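# Run timber out of roller feed onto rack hooks

## Task

A roller feed has been halted while a timber length is nearly through it, with only its tail still held by the rollers. Pressing the green button starts the feed, which keeps running until the red button is pressed. Get the timber resting in both hooks of the rack next to the outfeed side, and leave the feed stopped at the end.

## Robot and tools

Robots: three identical i2rt Big YAM arms, arm1, arm2 and arm3. Each has six joints, a five-fingered right hand and a wrist camera. Fixed room cameras are cam_button, cam_end, cam_over and cam_side; wrist cameras are arm1_cam_wrist, arm2_cam_wrist and arm3_cam_wrist. Feet (base_link) in the scene frame, metres: arm1 at (-0.149, +0.675, +0.887), arm2 at (+1.151, -0.703, +0.748), arm3 at (+1.153, +0.475, +0.813). Each foot faces along its own +x. The hand reaches roughly 1.07 m from the joint1 axis.

Frame: one shared scene frame, origin on the floor, +z up. The hand point sits 0.045 m in front of the palm; its +z runs along straightened fingers, +y points out of the palm, +x crosses the palm away from the thumb. Straight fingers extend 0.06 to 0.07 m past the point. A wrist bracket on the little-finger side can strike objects. The wrist camera looks toward the hand point; with joint6_rad near -1.3 its image is upright.

Tool move: arguments arm1, arm2, arm3 (one object per robot, each optional; an omitted robot keeps its old command) plus cameras. Inside a robot's object:
- joints: absolute targets by name. joint1_rad -2.879..2.879 (base yaw, positive counter-clockwise from above), joint2_rad 0..3.141 (shoulder), joint3_rad 0..3.019 (elbow, positive opens), joint4_rad -1.692..1.57 (hand pitch, positive lifts fingers), joint5_rad -1.57..1.57 (sideways, positive to arm's right), joint6_rad -2.094..2.094 (roll, positive clockwise seen from behind). Radians.
- Hand keys, each -1..1 on a normalized scale: hand_little, hand_ring, hand_middle, hand_index, hand_thumb_bend (+1 straight/open, -1 curled/closed), hand_thumb_turn (+1 beside palm, -1 opposite the fingers). hand_force_limit -1..1 is a setting: closing stops at roughly 0 N at -1 up to 10 N at +1 (15 N for thumb motors). hand_speed -0.96..1 is a setting; -0.94 or slower gives a gentle grip, -0.8 or faster can overshoot the force limit. A motor only starts when its target changes by at least 0.002.
- target: a list of seven numbers [x, y, z, qw, qx, qy, qz], an absolute hand pose in the scene frame (metres, quaternion w first). The hand travels a straight line toward it from its current hand_target. With target, joints may contain only hand keys.
- speed: top path speed, 0.002..0.5 m/s (default 0.25), needs target; turning capped at twice that in rad/s.
- min_time_s: 0.1..8 s, the shortest duration for that robot's joint motions.
Paths take 0.5 to 10 s and all hand paths in one call finish together; one call lasts at most 15 s. Paths ignore obstacles and other arms. Expect the hand to end a centimetre or more off. Unknown keys make a call invalid; out-of-range values get it refused, and a refusal cancels the rest of that reply's moves.

cameras: list of names or ["all"]; [] gives none. A call with no robot action returns full state and all images.

Tool wait: seconds 0..10, optional cameras; commands nothing. zoom_image: camera and region [x0, y0, x1, y1] in pixels of that camera's newest image (at most 504 by 504). show_instructions: shows reference pages. finished_scene: ends the scene for good; the timber must stay in both hooks and the machine be off.

Result lines: "move" gives each moved robot "done" or its worst status. joint_status / hand_status per motion: off_target (rested away, maybe still pushing), time_out (joint blocked; it keeps pushing toward a nearby target; send its reported position to relieve), not_followed (a safety check withheld it; "joint command not followed" or "pose unreachable"). on_its_own lists unrequested motion; "held at" is a target, not a reading. hand_stopped_by gives six words for little, ring, middle, index, thumb_bend, thumb_turn: moving, target, force, stalled, fault. *_load_n are fingertip loads in N, positive when pushed open; a lost grip shows as load dropping near 0. hand is the measured pose, hand_target the commanded one. Joint velocities "within noise" means at rest. Robots not in the last action appear under "as last shown". MOTOR HOT warns at 85 °C; at 100 °C the arm goes limp for 30-60 s (OVER-TEMPERATURE FAULT, keys read limit_stop_at_motor_heat; resend targets).

Avoid: robots pressing or hitting each other (one hand closing on another's fingers counts), arms pushing hard into fixed things, long stretched holds or pushes that heat motors, dropping or flinging the timber, and knocking anything out of the work area. The scene keeps running while you think, holding your last command.

Each tool is called after "Emit:" in YAML: its name, and indented under it one key for each argument.

Reference images:

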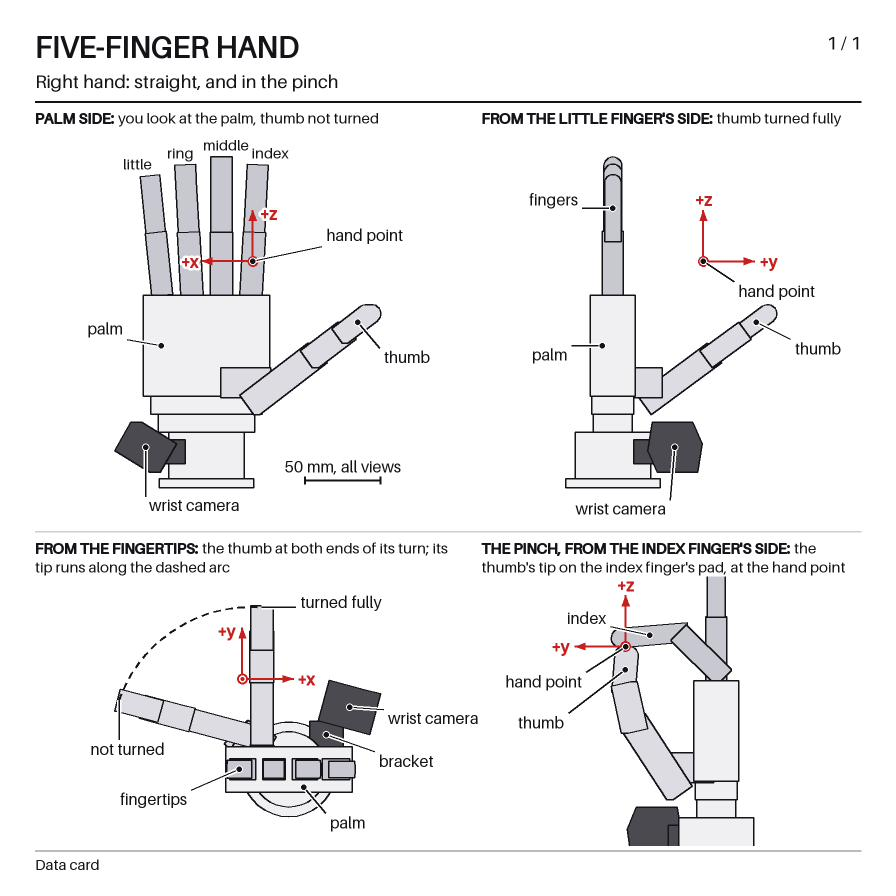

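## Session

Emit:
move:

Scene clock: 0.00 s.
Joint torques (N m): no reading
Heat: arm1: hottest joint2_rad 27 °C; arm2: hottest joint5_rad 25 °C; arm3: hottest joint2_rad 23 °C.
Joint velocities: within noise
arm1.joint_positions: joint1_rad=+0.902 joint2_rad=+0.611 joint3_rad=+1.434 joint4_rad=-1.431 joint5_rad=+0.232 joint6_rad=-1.181 hand_little=+1.000 hand_ring=+1.000 hand_middle=+1.000 hand_index=+1.000 hand_thumb_turn=+1.000 hand_thumb_bend=+1.000 hand_force_limit=+0.000 hand_speed=-0.800
arm1.joint_status: not commanded
arm1.hand_stopped_by: target,target,target,target,target,target
arm1.little_load_n: 0.0
arm1.ring_load_n: 0.0
arm1.middle_load_n: 0.0
arm1.index_load_n: 0.0
arm1.thumb_bend_load_n: 0.0
arm1.thumb_turn_load_n: 0.0
arm1.hand: x=-0.0316 y=+0.4948 z=+1.3808 quat_wxyz=(+0.139, +0.761, -0.452, +0.443) (m; scene frame)
arm1.hand_target: x=-0.0325 y=+0.4953 z=+1.3891 quat_wxyz=(+0.140, +0.756, -0.451, +0.453) (m; scene frame)
arm1.hand_status: not commanded
arm2.joint_positions: joint1_rad=+0.834 joint2_rad=+0.619 joint3_rad=+1.389 joint4_rad=-1.256 joint5_rad=+0.115 joint6_rad=-1.355 hand_little=+1.000 hand_ring=+1.000 hand_middle=+1.000 hand_index=+1.000 hand_thumb_turn=+1.000 hand_thumb_bend=+1.000 hand_force_limit=+0.000 hand_speed=-0.800
arm2.joint_status: not commanded
arm2.hand_stopped_by: target,target,target,target,target,target
arm2.little_load_n: 0.0
arm2.ring_load_n: 0.0
arm2.middle_load_n: 0.0
arm2.index_load_n: 0.0
arm2.thumb_bend_load_n: 0.0
arm2.thumb_turn_load_n: 0.0
arm2.hand: x=+0.9806 y=-0.5315 z=+1.2634 quat_wxyz=(-0.512, +0.314, +0.792, +0.113) (m; scene frame)
arm2.hand_target: x=+0.9825 y=-0.5325 z=+1.2737 quat_wxyz=(-0.522, +0.312, +0.785, +0.114) (m; scene frame)
arm2.hand_status: not commanded
arm3.joint_positions: joint1_rad=+0.338 joint2_rad=+0.617 joint3_rad=+1.359 joint4_rad=-1.217 joint5_rad=-0.294 joint6_rad=-1.422 hand_little=+1.000 hand_ring=+1.000 hand_middle=+1.000 hand_index=+1.000 hand_thumb_turn=+1.000 hand_thumb_bend=+1.000 hand_force_limit=+0.000 hand_speed=-0.800
arm3.joint_status: not commanded
arm3.hand_stopped_by: target,target,target,target,target,target
arm3.little_load_n: 0.0
arm3.ring_load_n: 0.0
arm3.middle_load_n: 0.0
arm3.index_load_n: -0.5
arm3.thumb_bend_load_n: 0.0
arm3.thumb_turn_load_n: 0.0
arm3.hand: x=+1.2180 y=+0.2290 z=+1.3180 quat_wxyz=(+0.183, +0.676, -0.506, +0.504) (m; scene frame)
arm3.hand_target: x=+1.2176 y=+0.2307 z=+1.3311 quat_wxyz=(+0.191, +0.671, -0.500, +0.513) (m; scene frame)
arm3.hand_status: not commanded
pictures: arm1_cam_wrist, arm2_cam_wrist, arm3_cam_wrist, cam_button, cam_end, cam_over, cam_side

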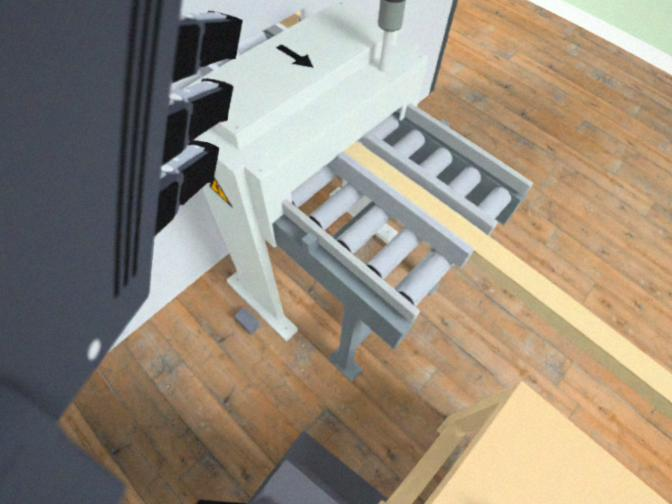

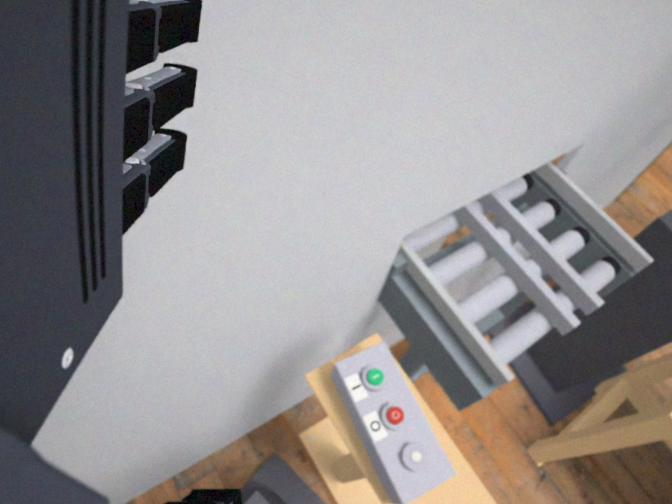

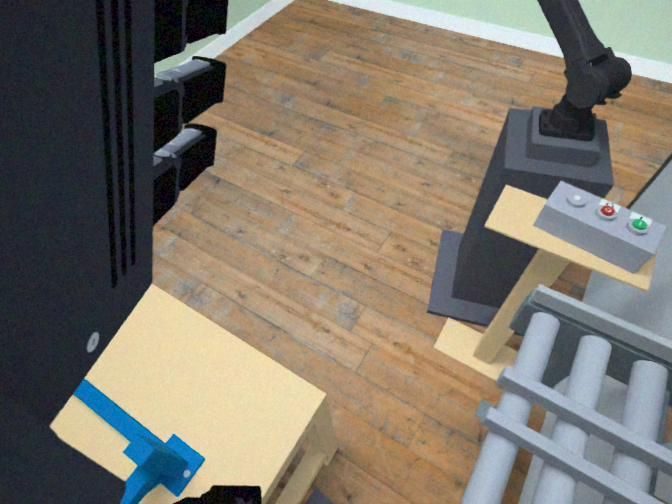

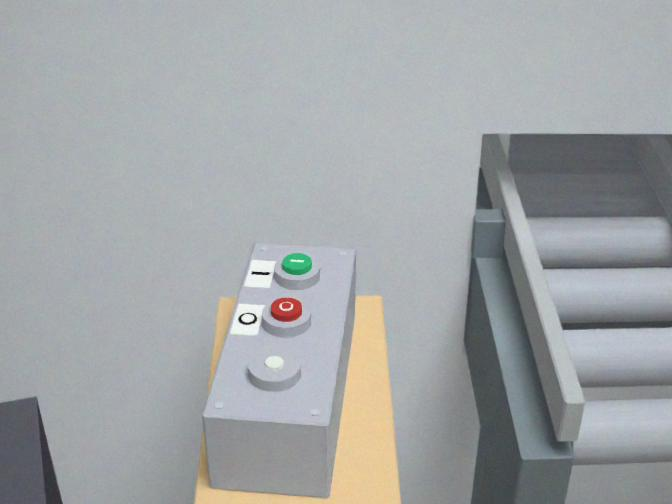

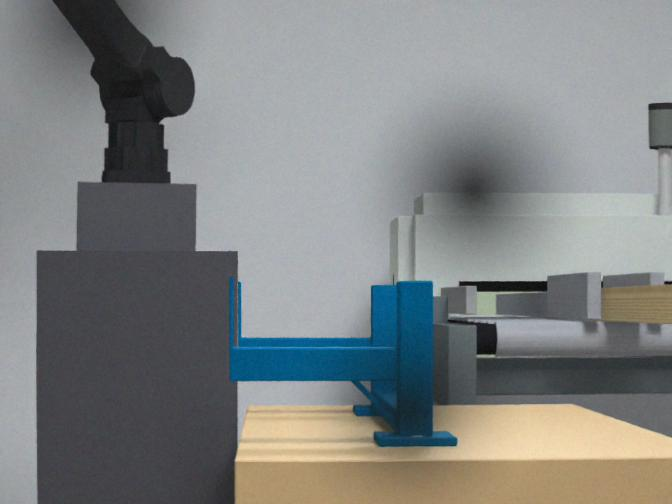

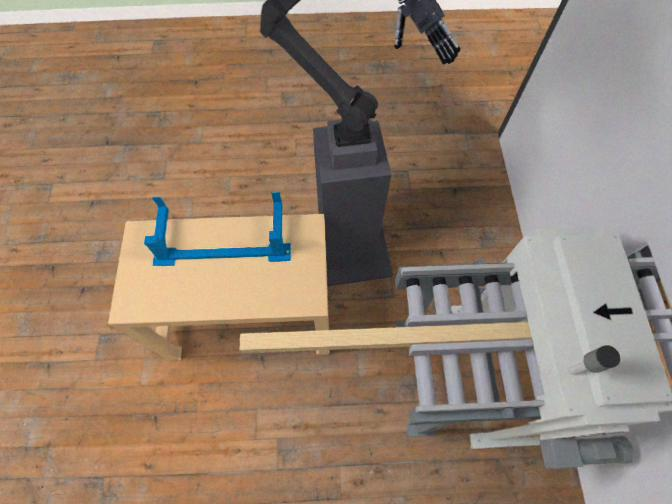

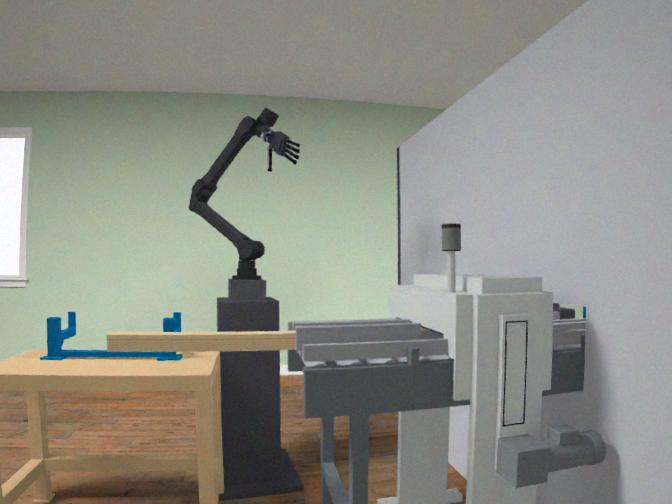

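Emit:
zoom_image:
  camera: "cam_over"
  region: [400, 200, 672, 480]

Emit:
zoom_image:
  camera: "cam_side"
  region: [280, 200, 620, 500]

Emit:
zoom_image:
  camera: "arm3_cam_wrist"
  region: [350, 0, 672, 504]

Emit:
zoom_image:
  camera: "arm3_cam_wrist"
  region: [0, 250, 400, 504]

Emit:
zoom_image:
  camera: "arm2_cam_wrist"
  region: [272, 124, 672, 504]

Emit:
zoom_image:
  camera: "arm1_cam_wrist"
  region: [172, 0, 672, 504]

Emit:
zoom_image:
  camera: "cam_end"
  region: [200, 150, 672, 504]

Scaled by 1.800 from the camera's 672x504 image, which has a finer 960x720 frame.

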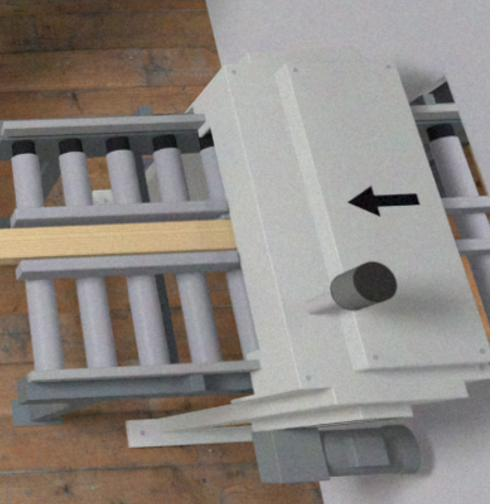

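Scaled by 1.482 from the camera's 672x504 image, which has a finer 960x720 frame.

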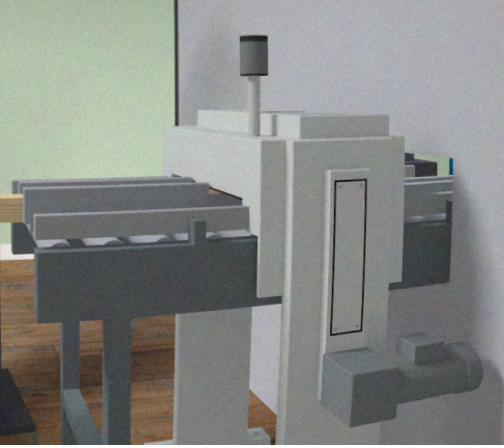

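Scaled by 1.000.

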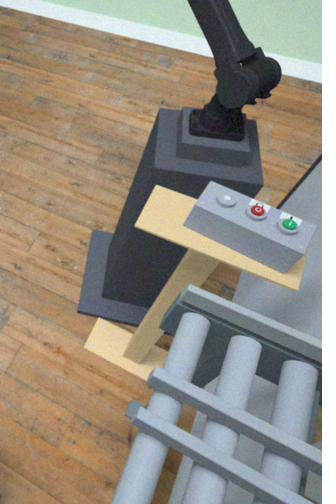

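Scaled by 1.260 from the camera's 672x504 image, which has a finer 960x720 frame.

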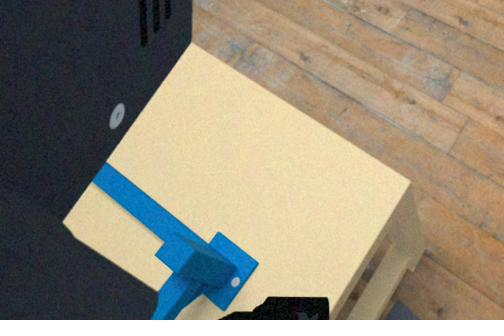

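Scaled by 1.260 from the camera's 672x504 image, which has a finer 960x720 frame.

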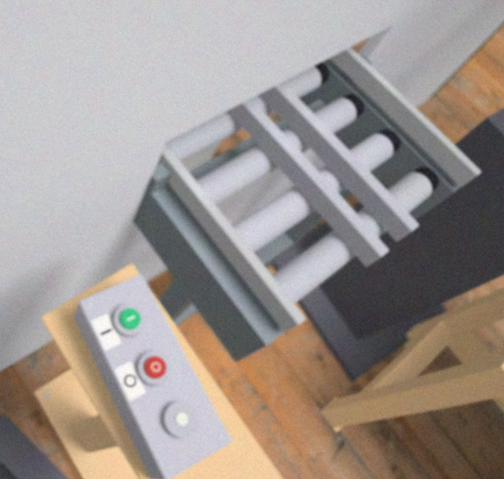

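Scaled by 1.000.

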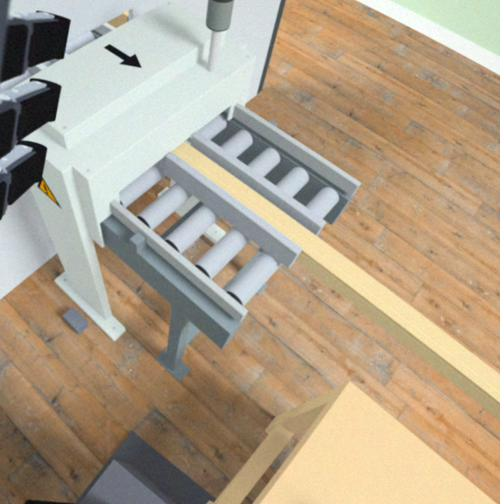

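Scaled by 1.068 from the camera's 672x504 image, which has a finer 960x720 frame.

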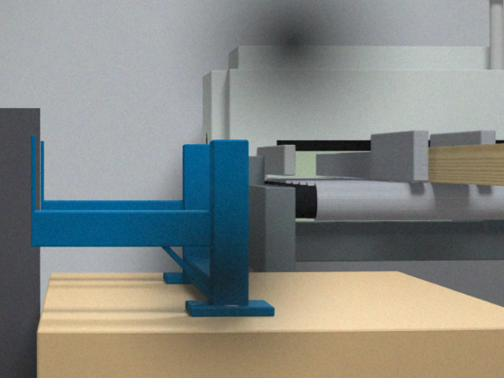

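Emit:
move:
  arm1: {"joints": {"joint1_rad": -0.3, "joint5_rad": 0.0}, "min_time_s": 3}
  arm2: {"joints": {"hand_little": -1, "hand_ring": -1, "hand_middle": -1}}
  cameras: ["arm1_cam_wrist", "cam_over", "cam_end", "cam_side", "cam_button"]

Scene clock: 209.73 s.
Joint torques (N m): arm1=[-3.25 5.07 8.35 1.91 0.03 0.03] | arm2=[-0.85 2.61 8.35 1.37 0.06 -0.02] | arm3=[-0.38 4.13 9.2 2.02 -0.11 0.1]
Heat: arm1: hottest joint2_rad 26 °C; arm2: hottest joint3_rad 26 °C; arm3: hottest joint3_rad 31 °C.
move: arm1 done; arm2 done
Joint velocities: within noise
arm1.joint_positions: joint1_rad=-0.291 joint2_rad=+0.611 joint3_rad=+1.434 joint4_rad=-1.431 joint5_rad=+0.003 joint6_rad=-1.181 hand_little=+1.000 hand_ring=+1.000 hand_middle=+1.000 hand_index=+1.000 hand_thumb_turn=+1.000 hand_thumb_bend=+1.000 hand_force_limit=+0.000 hand_speed=-0.800
arm1.joint_status: all done
arm1.hand_stopped_by: target,target,target,target,target,target
arm1.little_load_n: 0.0
arm1.ring_load_n: 0.0
arm1.middle_load_n: 0.0
arm1.index_load_n: 0.0
arm1.thumb_bend_load_n: 0.0
arm1.thumb_turn_load_n: 0.0
arm1.hand: x=-0.2256 y=+0.4802 z=+1.3738 quat_wxyz=(+0.294, +0.427, -0.779, +0.352) (m; scene frame)
arm1.hand_target: x=-0.2278 y=+0.4820 z=+1.3823 quat_wxyz=(+0.302, +0.419, -0.778, +0.358) (m; scene frame)
arm1.hand_status: not commanded
arm2.joint_positions: joint1_rad=+0.834 joint2_rad=+0.619 joint3_rad=+1.389 joint4_rad=-1.256 joint5_rad=+0.115 joint6_rad=-1.355 hand_little=-1.000 hand_ring=-1.000 hand_middle=-1.000 hand_index=+1.000 hand_thumb_turn=+1.000 hand_thumb_bend=+1.000 hand_force_limit=+0.000 hand_speed=-0.800
arm2.joint_status: all done
arm2.hand_stopped_by: target,target,target,target,target,target
arm2.little_load_n: 0.0
arm2.ring_load_n: 0.0
arm2.middle_load_n: 0.0
arm2.index_load_n: 0.0
arm2.thumb_bend_load_n: 0.0
arm2.thumb_turn_load_n: 0.0
arm2.hand: x=+0.9806 y=-0.5315 z=+1.2634 quat_wxyz=(-0.512, +0.314, +0.792, +0.113) (m; scene frame)
arm2.hand_target: x=+0.9825 y=-0.5325 z=+1.2737 quat_wxyz=(-0.522, +0.312, +0.785, +0.114) (m; scene frame)
arm2.hand_status: not commanded
arm3: as last shown
arm3.index_load_n: 0.0
pictures: arm1_cam_wrist, cam_button, cam_end, cam_over, cam_side

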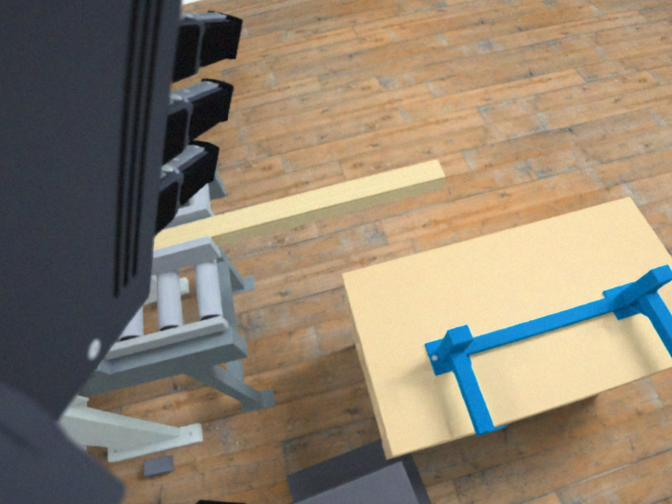

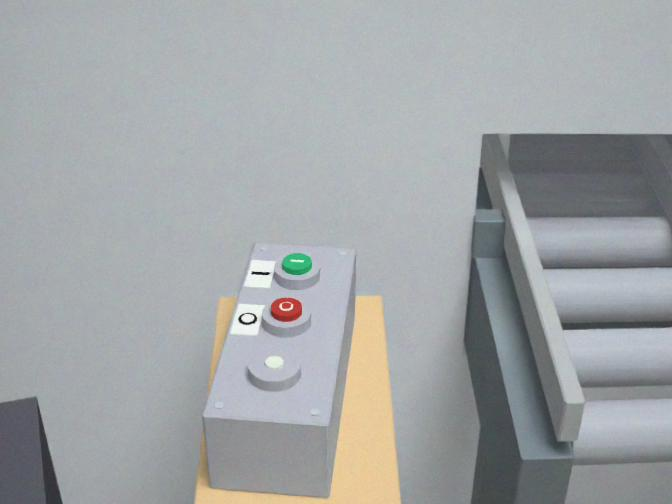

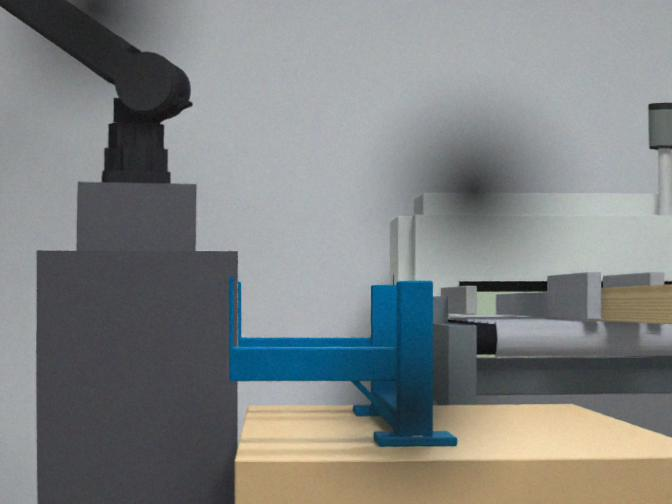

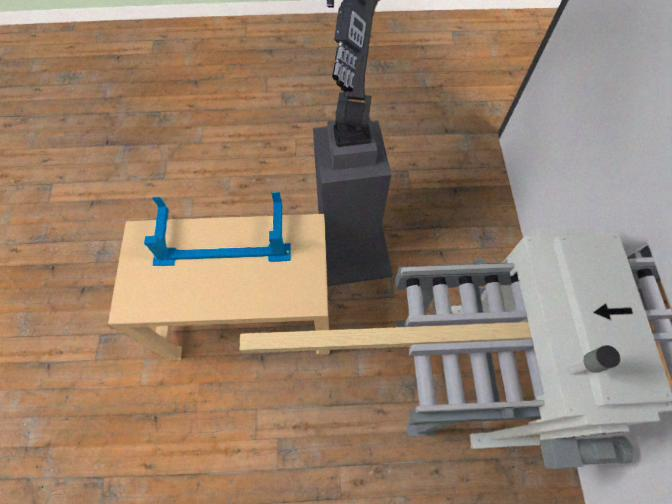

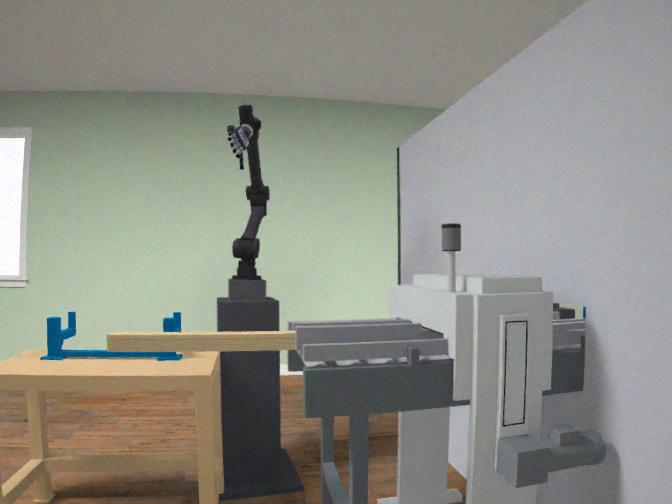

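Emit:
zoom_image:
  camera: "arm1_cam_wrist"
  region: [140, 140, 460, 380]

Emit:
zoom_image:
  camera: "arm1_cam_wrist"
  region: [340, 190, 672, 450]

Emit:
zoom_image:
  camera: "cam_over"
  region: [100, 180, 400, 400]

Emit:
zoom_image:
  camera: "cam_side"
  region: [0, 280, 320, 400]

Scaled by 1.575 from the camera's 672x504 image, which has a finer 960x720 frame.

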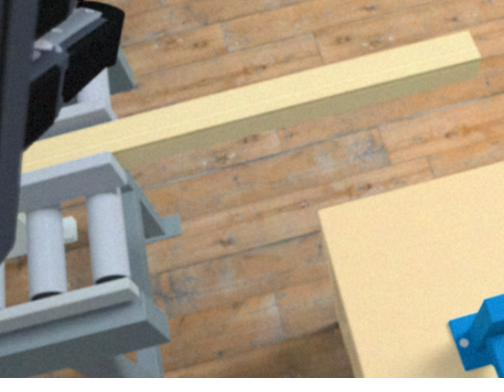

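Scaled by 1.518 from the camera's 672x504 image, which has a finer 960x720 frame.

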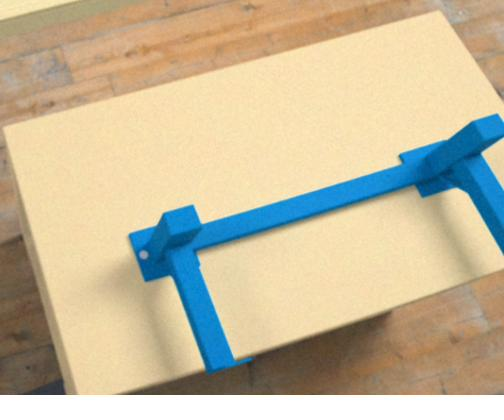

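Scaled by 1.680 from the camera's 672x504 image, which has a finer 960x720 frame.

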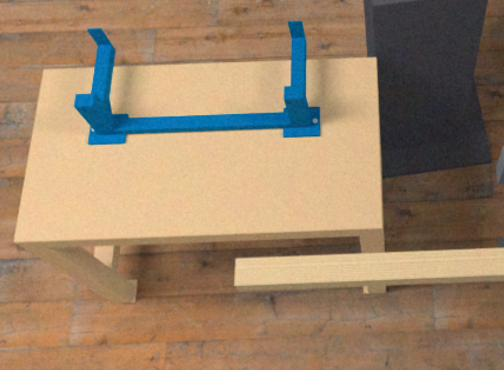

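Scaled by 1.575 from the camera's 672x504 image, which has a finer 960x720 frame.

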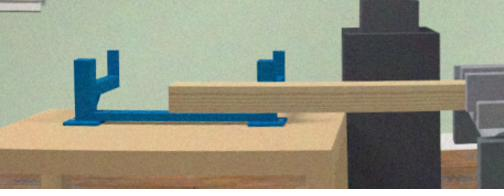

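Emit:
move:
  arm1: {"joints": {"joint1_rad": -0.85}, "min_time_s": 2}
  arm2: {"target": [0.955, -0.47, 1.0, 0, 1, 0, 0], "speed": 0.2}
  cameras: ["arm1_cam_wrist", "arm2_cam_wrist", "cam_button"]

Scene clock: 258.20 s.
Joint torques (N m): arm1=[-3.25 5.19 8.32 1.92 0.07 0.03] | arm2=[-1.67 -5.48 7.15 -0.44 -0.11 0.09] | arm3=[-0.38 4.13 9.21 1.99 -0.1 0.1]
Heat: arm1: hottest joint3_rad 26 °C; arm2: hottest joint3_rad 26 °C; arm3: hottest joint3_rad 32 °C.
move: arm1 done; arm2 done
Joint velocities: within noise
arm1.joint_positions: joint1_rad=-0.836 joint2_rad=+0.611 joint3_rad=+1.434 joint4_rad=-1.431 joint5_rad=+0.002 joint6_rad=-1.181 hand_little=+1.000 hand_ring=+1.000 hand_middle=+1.000 hand_index=+1.000 hand_thumb_turn=+1.000 hand_thumb_bend=+1.000 hand_force_limit=+0.000 hand_speed=-0.800
arm1.joint_status: all done
arm1.hand_stopped_by: target,target,target,target,target,target
arm1.little_load_n: 0.0
arm1.ring_load_n: 0.0
arm1.middle_load_n: 0.0
arm1.index_load_n: 0.0
arm1.thumb_bend_load_n: 0.0
arm1.thumb_turn_load_n: 0.0
arm1.hand: x=-0.3119 y=+0.5492 z=+1.3753 quat_wxyz=(+0.381, +0.202, -0.863, +0.261) (m; scene frame)
arm1.hand_target: x=-0.3128 y=+0.5521 z=+1.3839 quat_wxyz=(+0.391, +0.195, -0.860, +0.265) (m; scene frame)
arm1.hand_status: not commanded
arm2.joint_positions: joint1_rad=+0.273 joint2_rad=+1.225 joint3_rad=+1.262 joint4_rad=-1.598 joint5_rad=+0.017 joint6_rad=+0.516 hand_little=-1.000 hand_ring=-1.000 hand_middle=-1.000 hand_index=+1.000 hand_thumb_turn=+1.000 hand_thumb_bend=+1.000 hand_force_limit=+0.000 hand_speed=-0.800
arm2.joint_status: not commanded
arm2.hand_stopped_by: target,target,target,target,target,target
arm2.little_load_n: 0.0
arm2.ring_load_n: 0.0
arm2.middle_load_n: 0.0
arm2.index_load_n: 0.5
arm2.thumb_bend_load_n: 0.0
arm2.thumb_turn_load_n: 0.0
arm2.hand: x=+0.9526 y=-0.4704 z=+1.0070 quat_wxyz=(-0.011, +1.000, +0.013, -0.003) (m; scene frame)
arm2.hand_target: x=+0.9557 y=-0.4706 z=+0.9996 quat_wxyz=(+0.004, +1.000, +0.002, +0.004) (m; scene frame)
arm2.hand_status: done (0.007 m and 2.0 deg from the pose sent, 0.272 m and 143.4 deg at the start)
arm3: as last shown
pictures: arm1_cam_wrist, arm2_cam_wrist, cam_button

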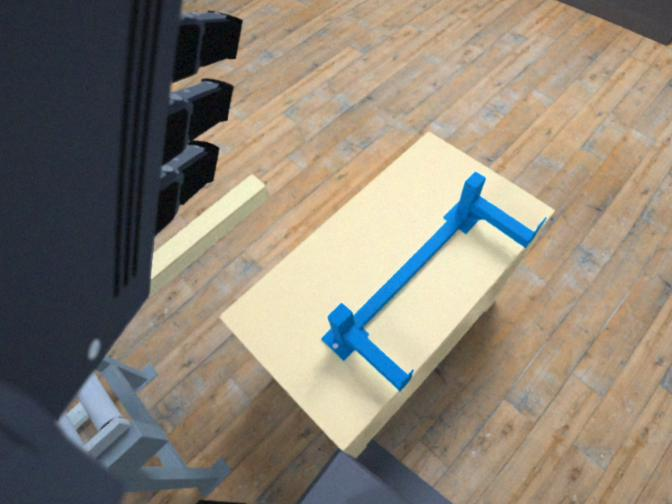

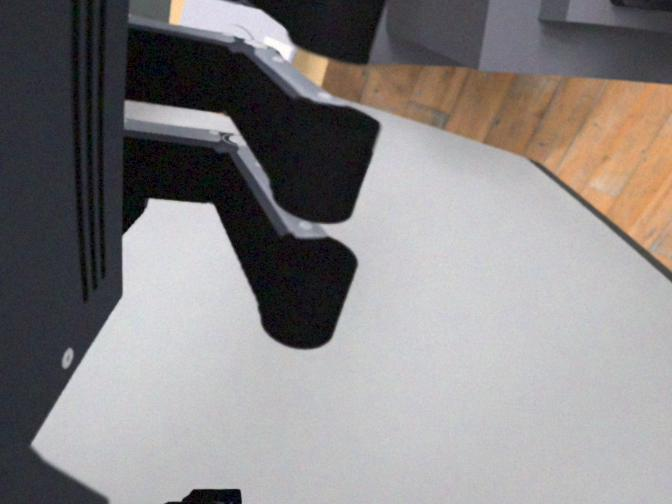

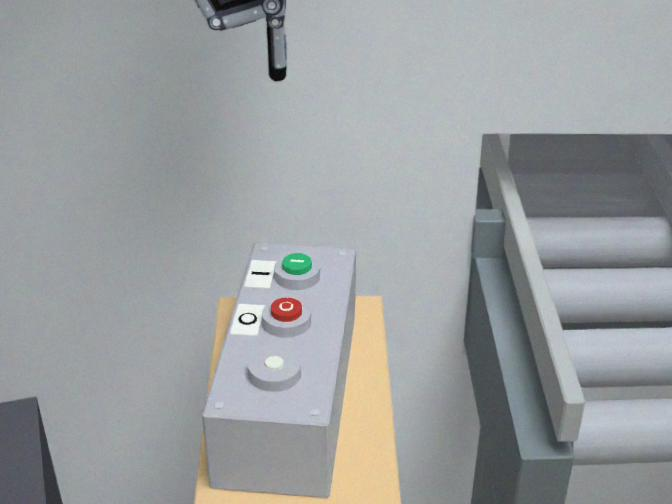

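Emit:
zoom_image:
  camera: "arm1_cam_wrist"
  region: [300, 150, 572, 420]

Scaled by 1.853 from the camera's 672x504 image, which has a finer 960x720 frame.

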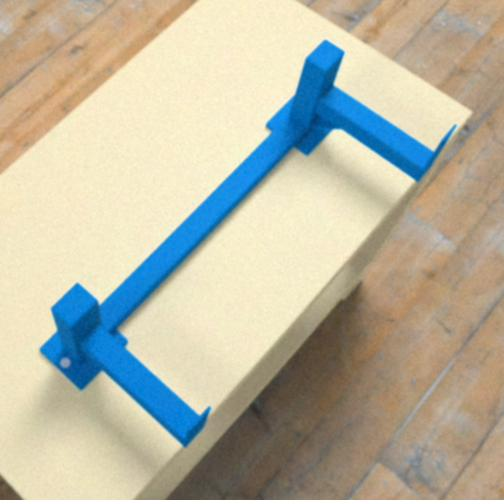

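Emit:
move:
  arm1: {"joints": {"hand_thumb_turn": -1}}
  arm2: {"target": [0.955, -0.468, 0.91, 0, 1, 0, 0], "speed": 0.15}
  cameras: ["cam_button", "arm2_cam_wrist"]

Emit:
move:
  arm1: {"target": [-0.11, 0.19, 1.10, 0, 0, 1, 0], "speed": 0.25}
  cameras: ["arm1_cam_wrist", "cam_over", "cam_side", "cam_end"]

Scene clock: 403.80 s.
Joint torques (N m): arm1=[-3.31 5.19 8.32 1.92 0.08 0.02] | arm2=[-1.85 -5.54 7.17 0.24 -0.11 0.1] | arm3=[-0.38 4.13 9.21 2 -0.11 0.11]
Heat: arm1: hottest joint3_rad 26 °C; arm2: hottest joint3_rad 23 °C; arm3: hottest joint3_rad 32 °C.
move: arm1 done; arm2 done
Joint velocities: within noise
arm1.joint_positions: joint1_rad=-0.836 joint2_rad=+0.611 joint3_rad=+1.434 joint4_rad=-1.431 joint5_rad=+0.002 joint6_rad=-1.181 hand_little=+1.000 hand_ring=+1.000 hand_middle=+1.000 hand_index=+1.000 hand_thumb_turn=-1.000 hand_thumb_bend=+1.000 hand_force_limit=+0.000 hand_speed=-0.800
arm1.joint_status: all done
arm1.hand_stopped_by: target,target,target,target,target,target
arm1.little_load_n: 0.0
arm1.ring_load_n: 0.0
arm1.middle_load_n: 0.0
arm1.index_load_n: 0.0
arm1.thumb_bend_load_n: 0.0
arm1.thumb_turn_load_n: 0.0
arm1.hand: x=-0.3119 y=+0.5492 z=+1.3753 quat_wxyz=(+0.381, +0.202, -0.863, +0.261) (m; scene frame)
arm1.hand_target: x=-0.3128 y=+0.5521 z=+1.3839 quat_wxyz=(+0.391, +0.195, -0.860, +0.265) (m; scene frame)
arm1.hand_status: not commanded
arm2.joint_positions: joint1_rad=+0.265 joint2_rad=+1.242 joint3_rad=+1.042 joint4_rad=-1.365 joint5_rad=+0.013 joint6_rad=+0.516 hand_little=-1.000 hand_ring=-1.000 hand_middle=-1.000 hand_index=+1.000 hand_thumb_turn=+1.000 hand_thumb_bend=+1.000 hand_force_limit=+0.000 hand_speed=-0.800
arm2.joint_status: not commanded
arm2.hand_stopped_by: target,target,target,target,target,target
arm2.little_load_n: 0.0
arm2.ring_load_n: 0.0
arm2.middle_load_n: 0.0
arm2.index_load_n: 0.0
arm2.thumb_bend_load_n: 0.0
arm2.thumb_turn_load_n: 0.0
arm2.hand: x=+0.9531 y=-0.4704 z=+0.9187 quat_wxyz=(-0.008, +1.000, +0.010, -0.004) (m; scene frame)
arm2.hand_target: x=+0.9554 y=-0.4687 z=+0.9110 quat_wxyz=(-0.001, +1.000, +0.000, -0.001) (m; scene frame)
arm2.hand_status: done (0.009 m and 1.5 deg from the pose sent, 0.097 m and 2.0 deg at the start)
arm3: as last shown
pictures: arm2_cam_wrist, cam_button

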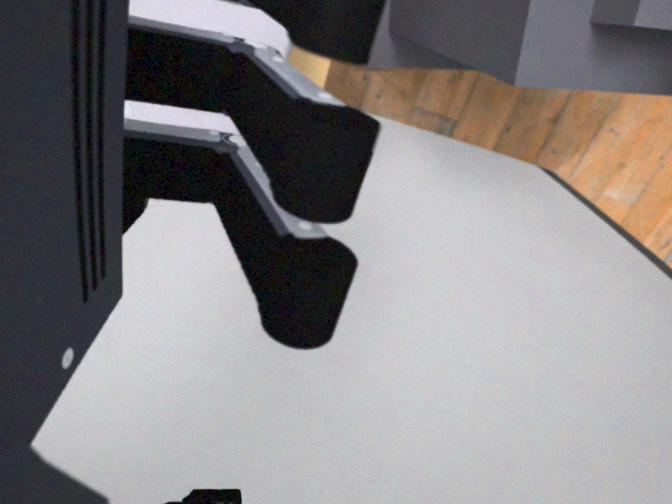

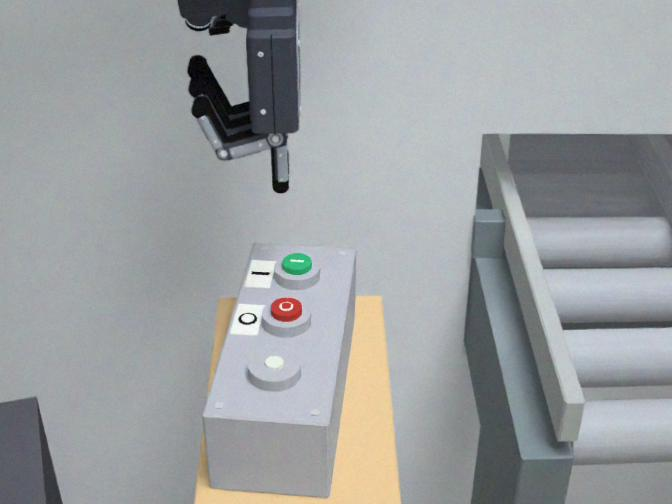

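Scene clock: 406.90 s.
Joint torques (N m): arm1=[-0.91 -12.51 12.05 -0.12 0.02 0.17] | arm2=[-1.55 -5.36 7.04 0.16 -0.11 0.08] | arm3=[-0.38 4.07 9.22 2 -0.1 0.1]
Heat: arm1: hottest joint3_rad 26 °C; arm2: hottest joint3_rad 23 °C; arm3: hottest joint3_rad 32 °C.
move: arm1 off_target
Joint velocities: within noise
arm1.joint_positions: joint1_rad=-0.109 joint2_rad=+1.757 joint3_rad=+1.702 joint4_rad=-1.554 joint5_rad=-0.003 joint6_rad=-0.008 hand_little=+1.000 hand_ring=+1.000 hand_middle=+1.000 hand_index=+1.000 hand_thumb_turn=-1.000 hand_thumb_bend=+1.000 hand_force_limit=+0.000 hand_speed=-0.800
arm1.joint_status: not commanded
arm1.hand_stopped_by: target,target,target,target,target,target
arm1.little_load_n: 0.0
arm1.ring_load_n: 0.0
arm1.middle_load_n: 0.0
arm1.index_load_n: 0.0
arm1.thumb_bend_load_n: 0.0
arm1.thumb_turn_load_n: 0.0
arm1.hand: x=-0.1173 y=+0.2031 z=+1.0855 quat_wxyz=(+0.003, +0.003, -1.000, -0.024) (m; scene frame)
arm1.hand_target: x=-0.1090 y=+0.1917 z=+1.0980 quat_wxyz=(+0.002, +0.005, -1.000, -0.008) (m; scene frame)
arm1.hand_status: off_target (0.021 m and 2.8 deg from the pose sent, 0.496 m and 60.6 deg at the start)
arm2, arm3: as last shown
arm3.thumb_turn_load_n: -0.5
pictures: arm1_cam_wrist, cam_end, cam_over, cam_side

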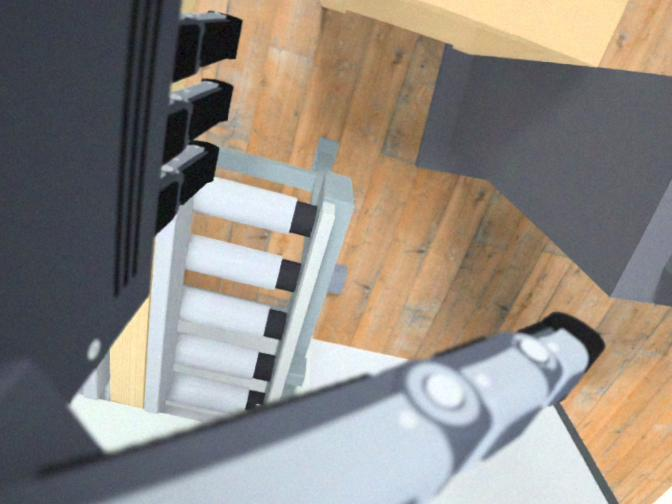

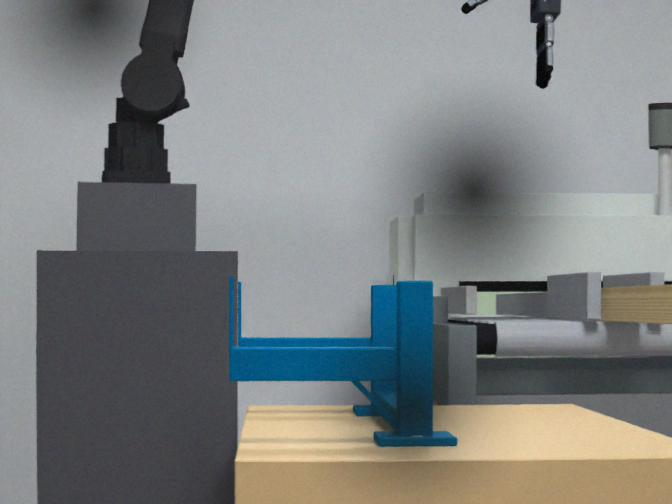

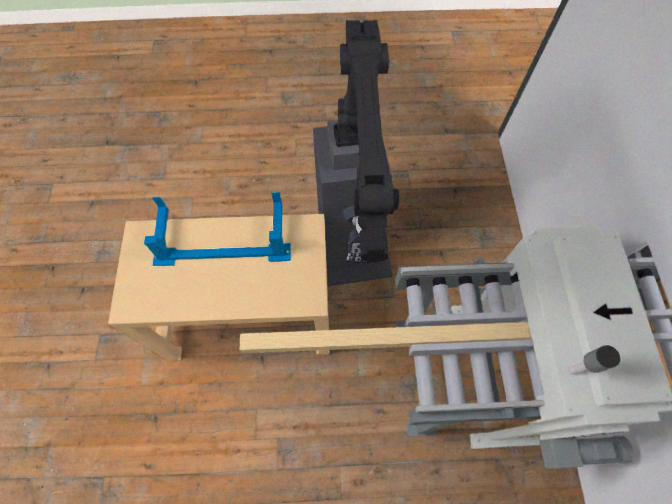

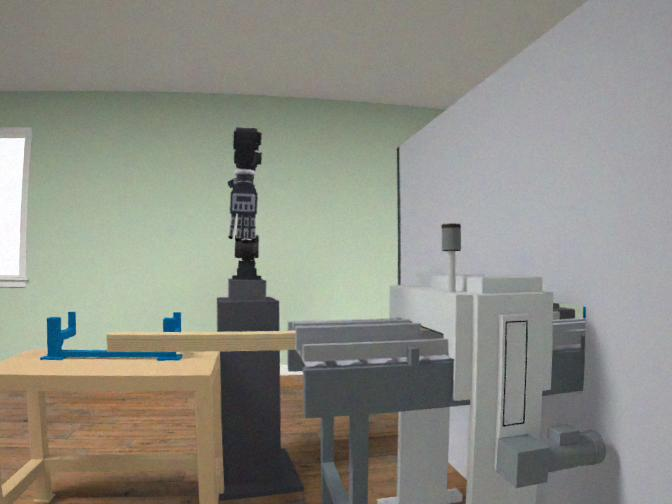

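Emit:
move:
  arm1: {"target": [-0.11, 0.18, 1.00, 0, 0, 1, 0], "speed": 0.15}
  cameras: ["arm1_cam_wrist", "cam_over", "cam_side", "cam_end"]

Scene clock: 443.90 s.
Joint torques (N m): arm1=[-1.14 -12.34 7.64 0.72 0.01 0.15] | arm2=[-1.73 -5.42 7.05 0.29 -0.12 0.1] | arm3=[-0.44 4.01 9.22 2 -0.1 0.1]
Heat: arm1: hottest joint3_rad 29 °C; arm2: hottest joint3_rad 25 °C; arm3: hottest joint3_rad 32 °C.
move: arm1 off_target
Joint velocities: within noise
arm1.joint_positions: joint1_rad=-0.109 joint2_rad=+1.803 joint3_rad=+1.570 joint4_rad=-1.321 joint5_rad=-0.006 joint6_rad=+0.000 hand_little=+1.000 hand_ring=+1.000 hand_middle=+1.000 hand_index=+1.000 hand_thumb_turn=-1.000 hand_thumb_bend=+1.000 hand_force_limit=+0.000 hand_speed=-0.800
arm1.joint_status: not commanded
arm1.hand_stopped_by: target,target,target,target,target,target
arm1.little_load_n: 0.0
arm1.ring_load_n: 0.0
arm1.middle_load_n: 0.0
arm1.index_load_n: 0.0
arm1.thumb_bend_load_n: 0.0
arm1.thumb_turn_load_n: 0.0
arm1.hand: x=-0.1170 y=+0.1823 z=+1.0080 quat_wxyz=(+0.002, +0.000, -1.000, +0.004) (m; scene frame)
arm1.hand_target: x=-0.1100 y=+0.1812 z=+1.0003 quat_wxyz=(+0.000, +0.000, -1.000, +0.000) (m; scene frame)
arm1.hand_status: off_target (0.011 m and 0.4 deg from the pose sent, 0.089 m and 2.8 deg at the start)
arm2, arm3: as last shown
pictures: arm1_cam_wrist, cam_end, cam_over, cam_side

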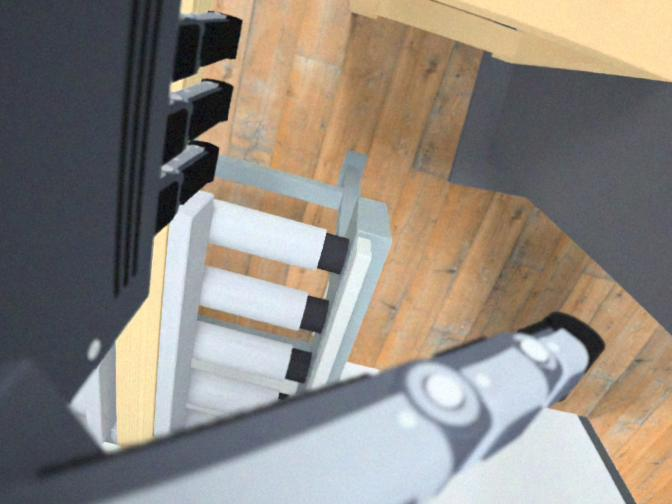

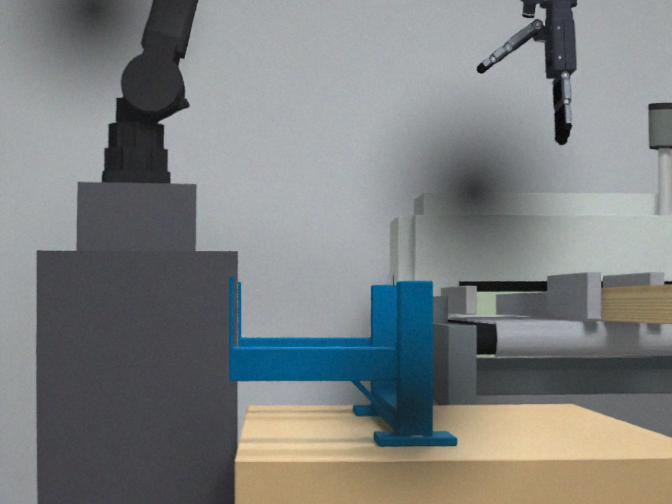

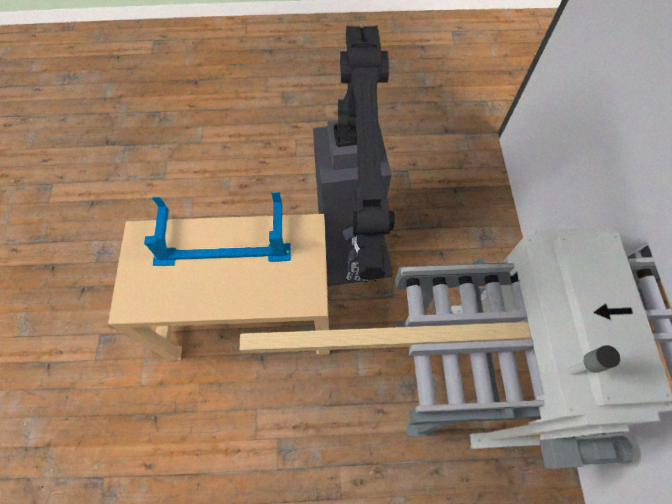

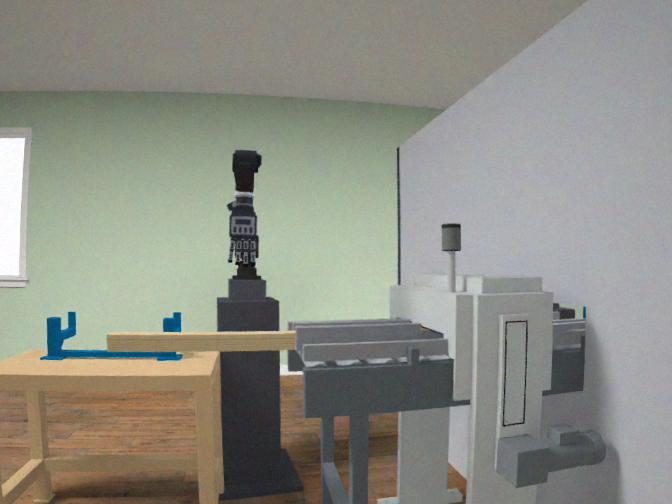

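Emit:
zoom_image:
  camera: "cam_end"
  region: [420, 230, 672, 420]

Emit:
zoom_image:
  camera: "arm1_cam_wrist"
  region: [80, 0, 420, 260]

Scaled by 2.000 from the camera's 672x504 image, which has a finer 960x720 frame.

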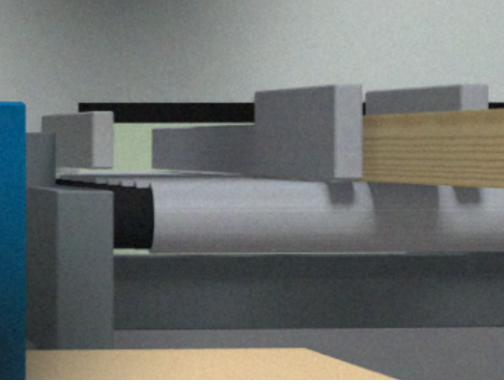

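Scaled by 1.482 from the camera's 672x504 image, which has a finer 960x720 frame.

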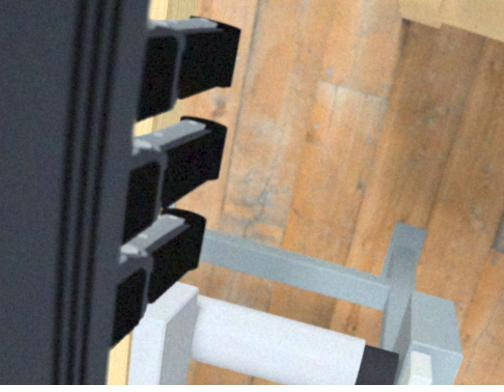

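Emit:
move:
  arm1: {"target": [-0.075, 0.045, 0.88, 0, 0, 1, 0], "speed": 0.15}
  cameras: ["arm1_cam_wrist", "cam_over", "cam_side", "cam_end"]

Scene clock: 523.90 s.
Joint torques (N m): arm1=[-1.03 -17.67 11.62 -0.05 0.07 0.16] | arm2=[-1.67 -5.48 7.19 0.23 -0.12 0.1] | arm3=[-0.38 4.01 9.21 2.02 -0.1 0.1]
Heat: arm1: hottest joint2_rad 29 °C; arm2: hottest joint3_rad 25 °C; arm3: hottest joint3_rad 33 °C.
move: arm1 off_target
Joint velocities: within noise
arm1.joint_positions: joint1_rad=-0.060 joint2_rad=+2.260 joint3_rad=+1.951 joint4_rad=-1.268 joint5_rad=-0.006 joint6_rad=+0.051 hand_little=+1.000 hand_ring=+1.000 hand_middle=+1.000 hand_index=+1.000 hand_thumb_turn=-1.000 hand_thumb_bend=+1.000 hand_force_limit=+0.000 hand_speed=-0.800
arm1.joint_status: not commanded
arm1.hand_stopped_by: target,target,target,target,target,target
arm1.little_load_n: 0.0
arm1.ring_load_n: 0.0
arm1.middle_load_n: 0.0
arm1.index_load_n: 0.0
arm1.thumb_bend_load_n: 0.0
arm1.thumb_turn_load_n: 0.0
arm1.hand: x=-0.0850 y=+0.0588 z=+0.8758 quat_wxyz=(+0.002, -0.001, -1.000, -0.009) (m; scene frame)
arm1.hand_target: x=-0.0749 y=+0.0469 z=+0.8789 quat_wxyz=(+0.001, +0.000, -1.000, +0.000) (m; scene frame)
arm1.hand_status: off_target (0.018 m and 1.1 deg from the pose sent, 0.192 m and 0.4 deg at the start)
arm2, arm3: as last shown
arm3.thumb_turn_load_n: 0.0
pictures: arm1_cam_wrist, cam_end, cam_over, cam_side

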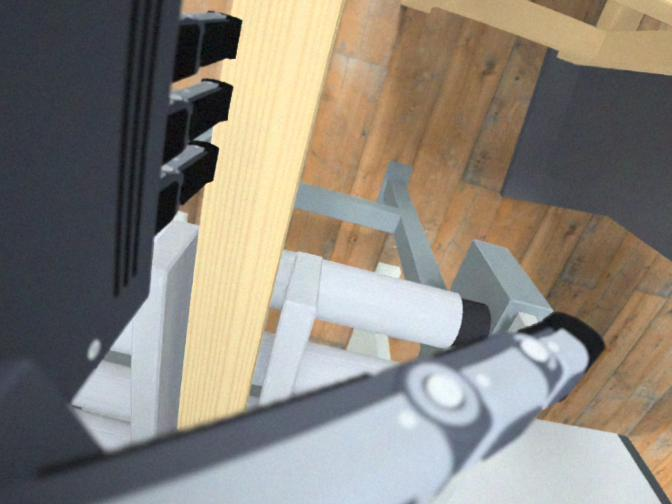

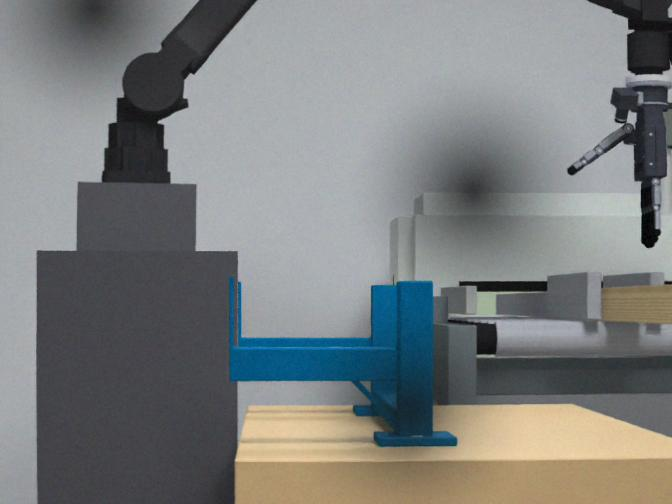

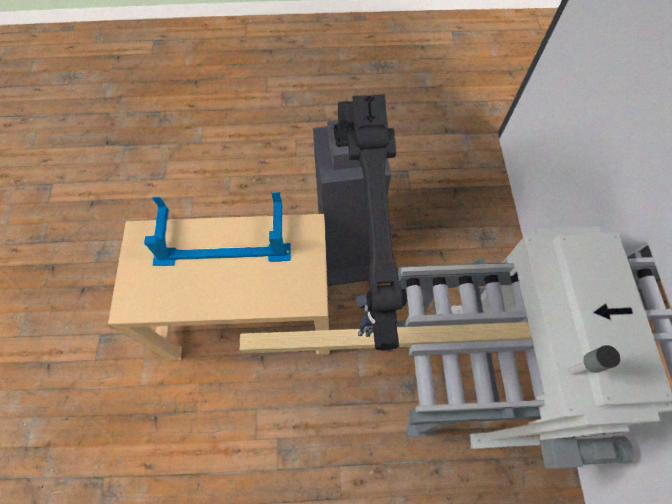

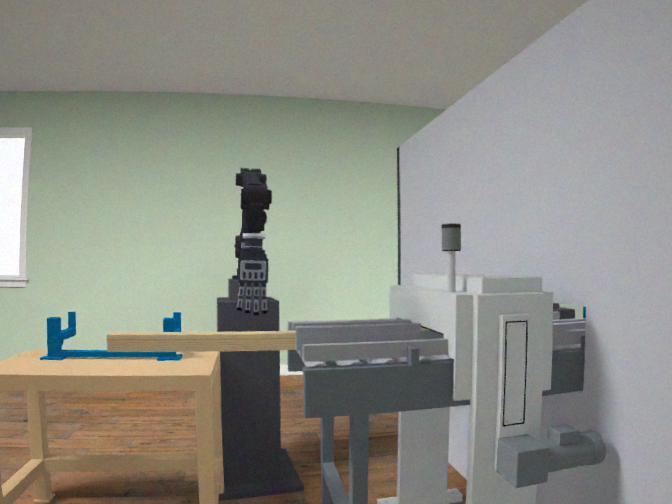

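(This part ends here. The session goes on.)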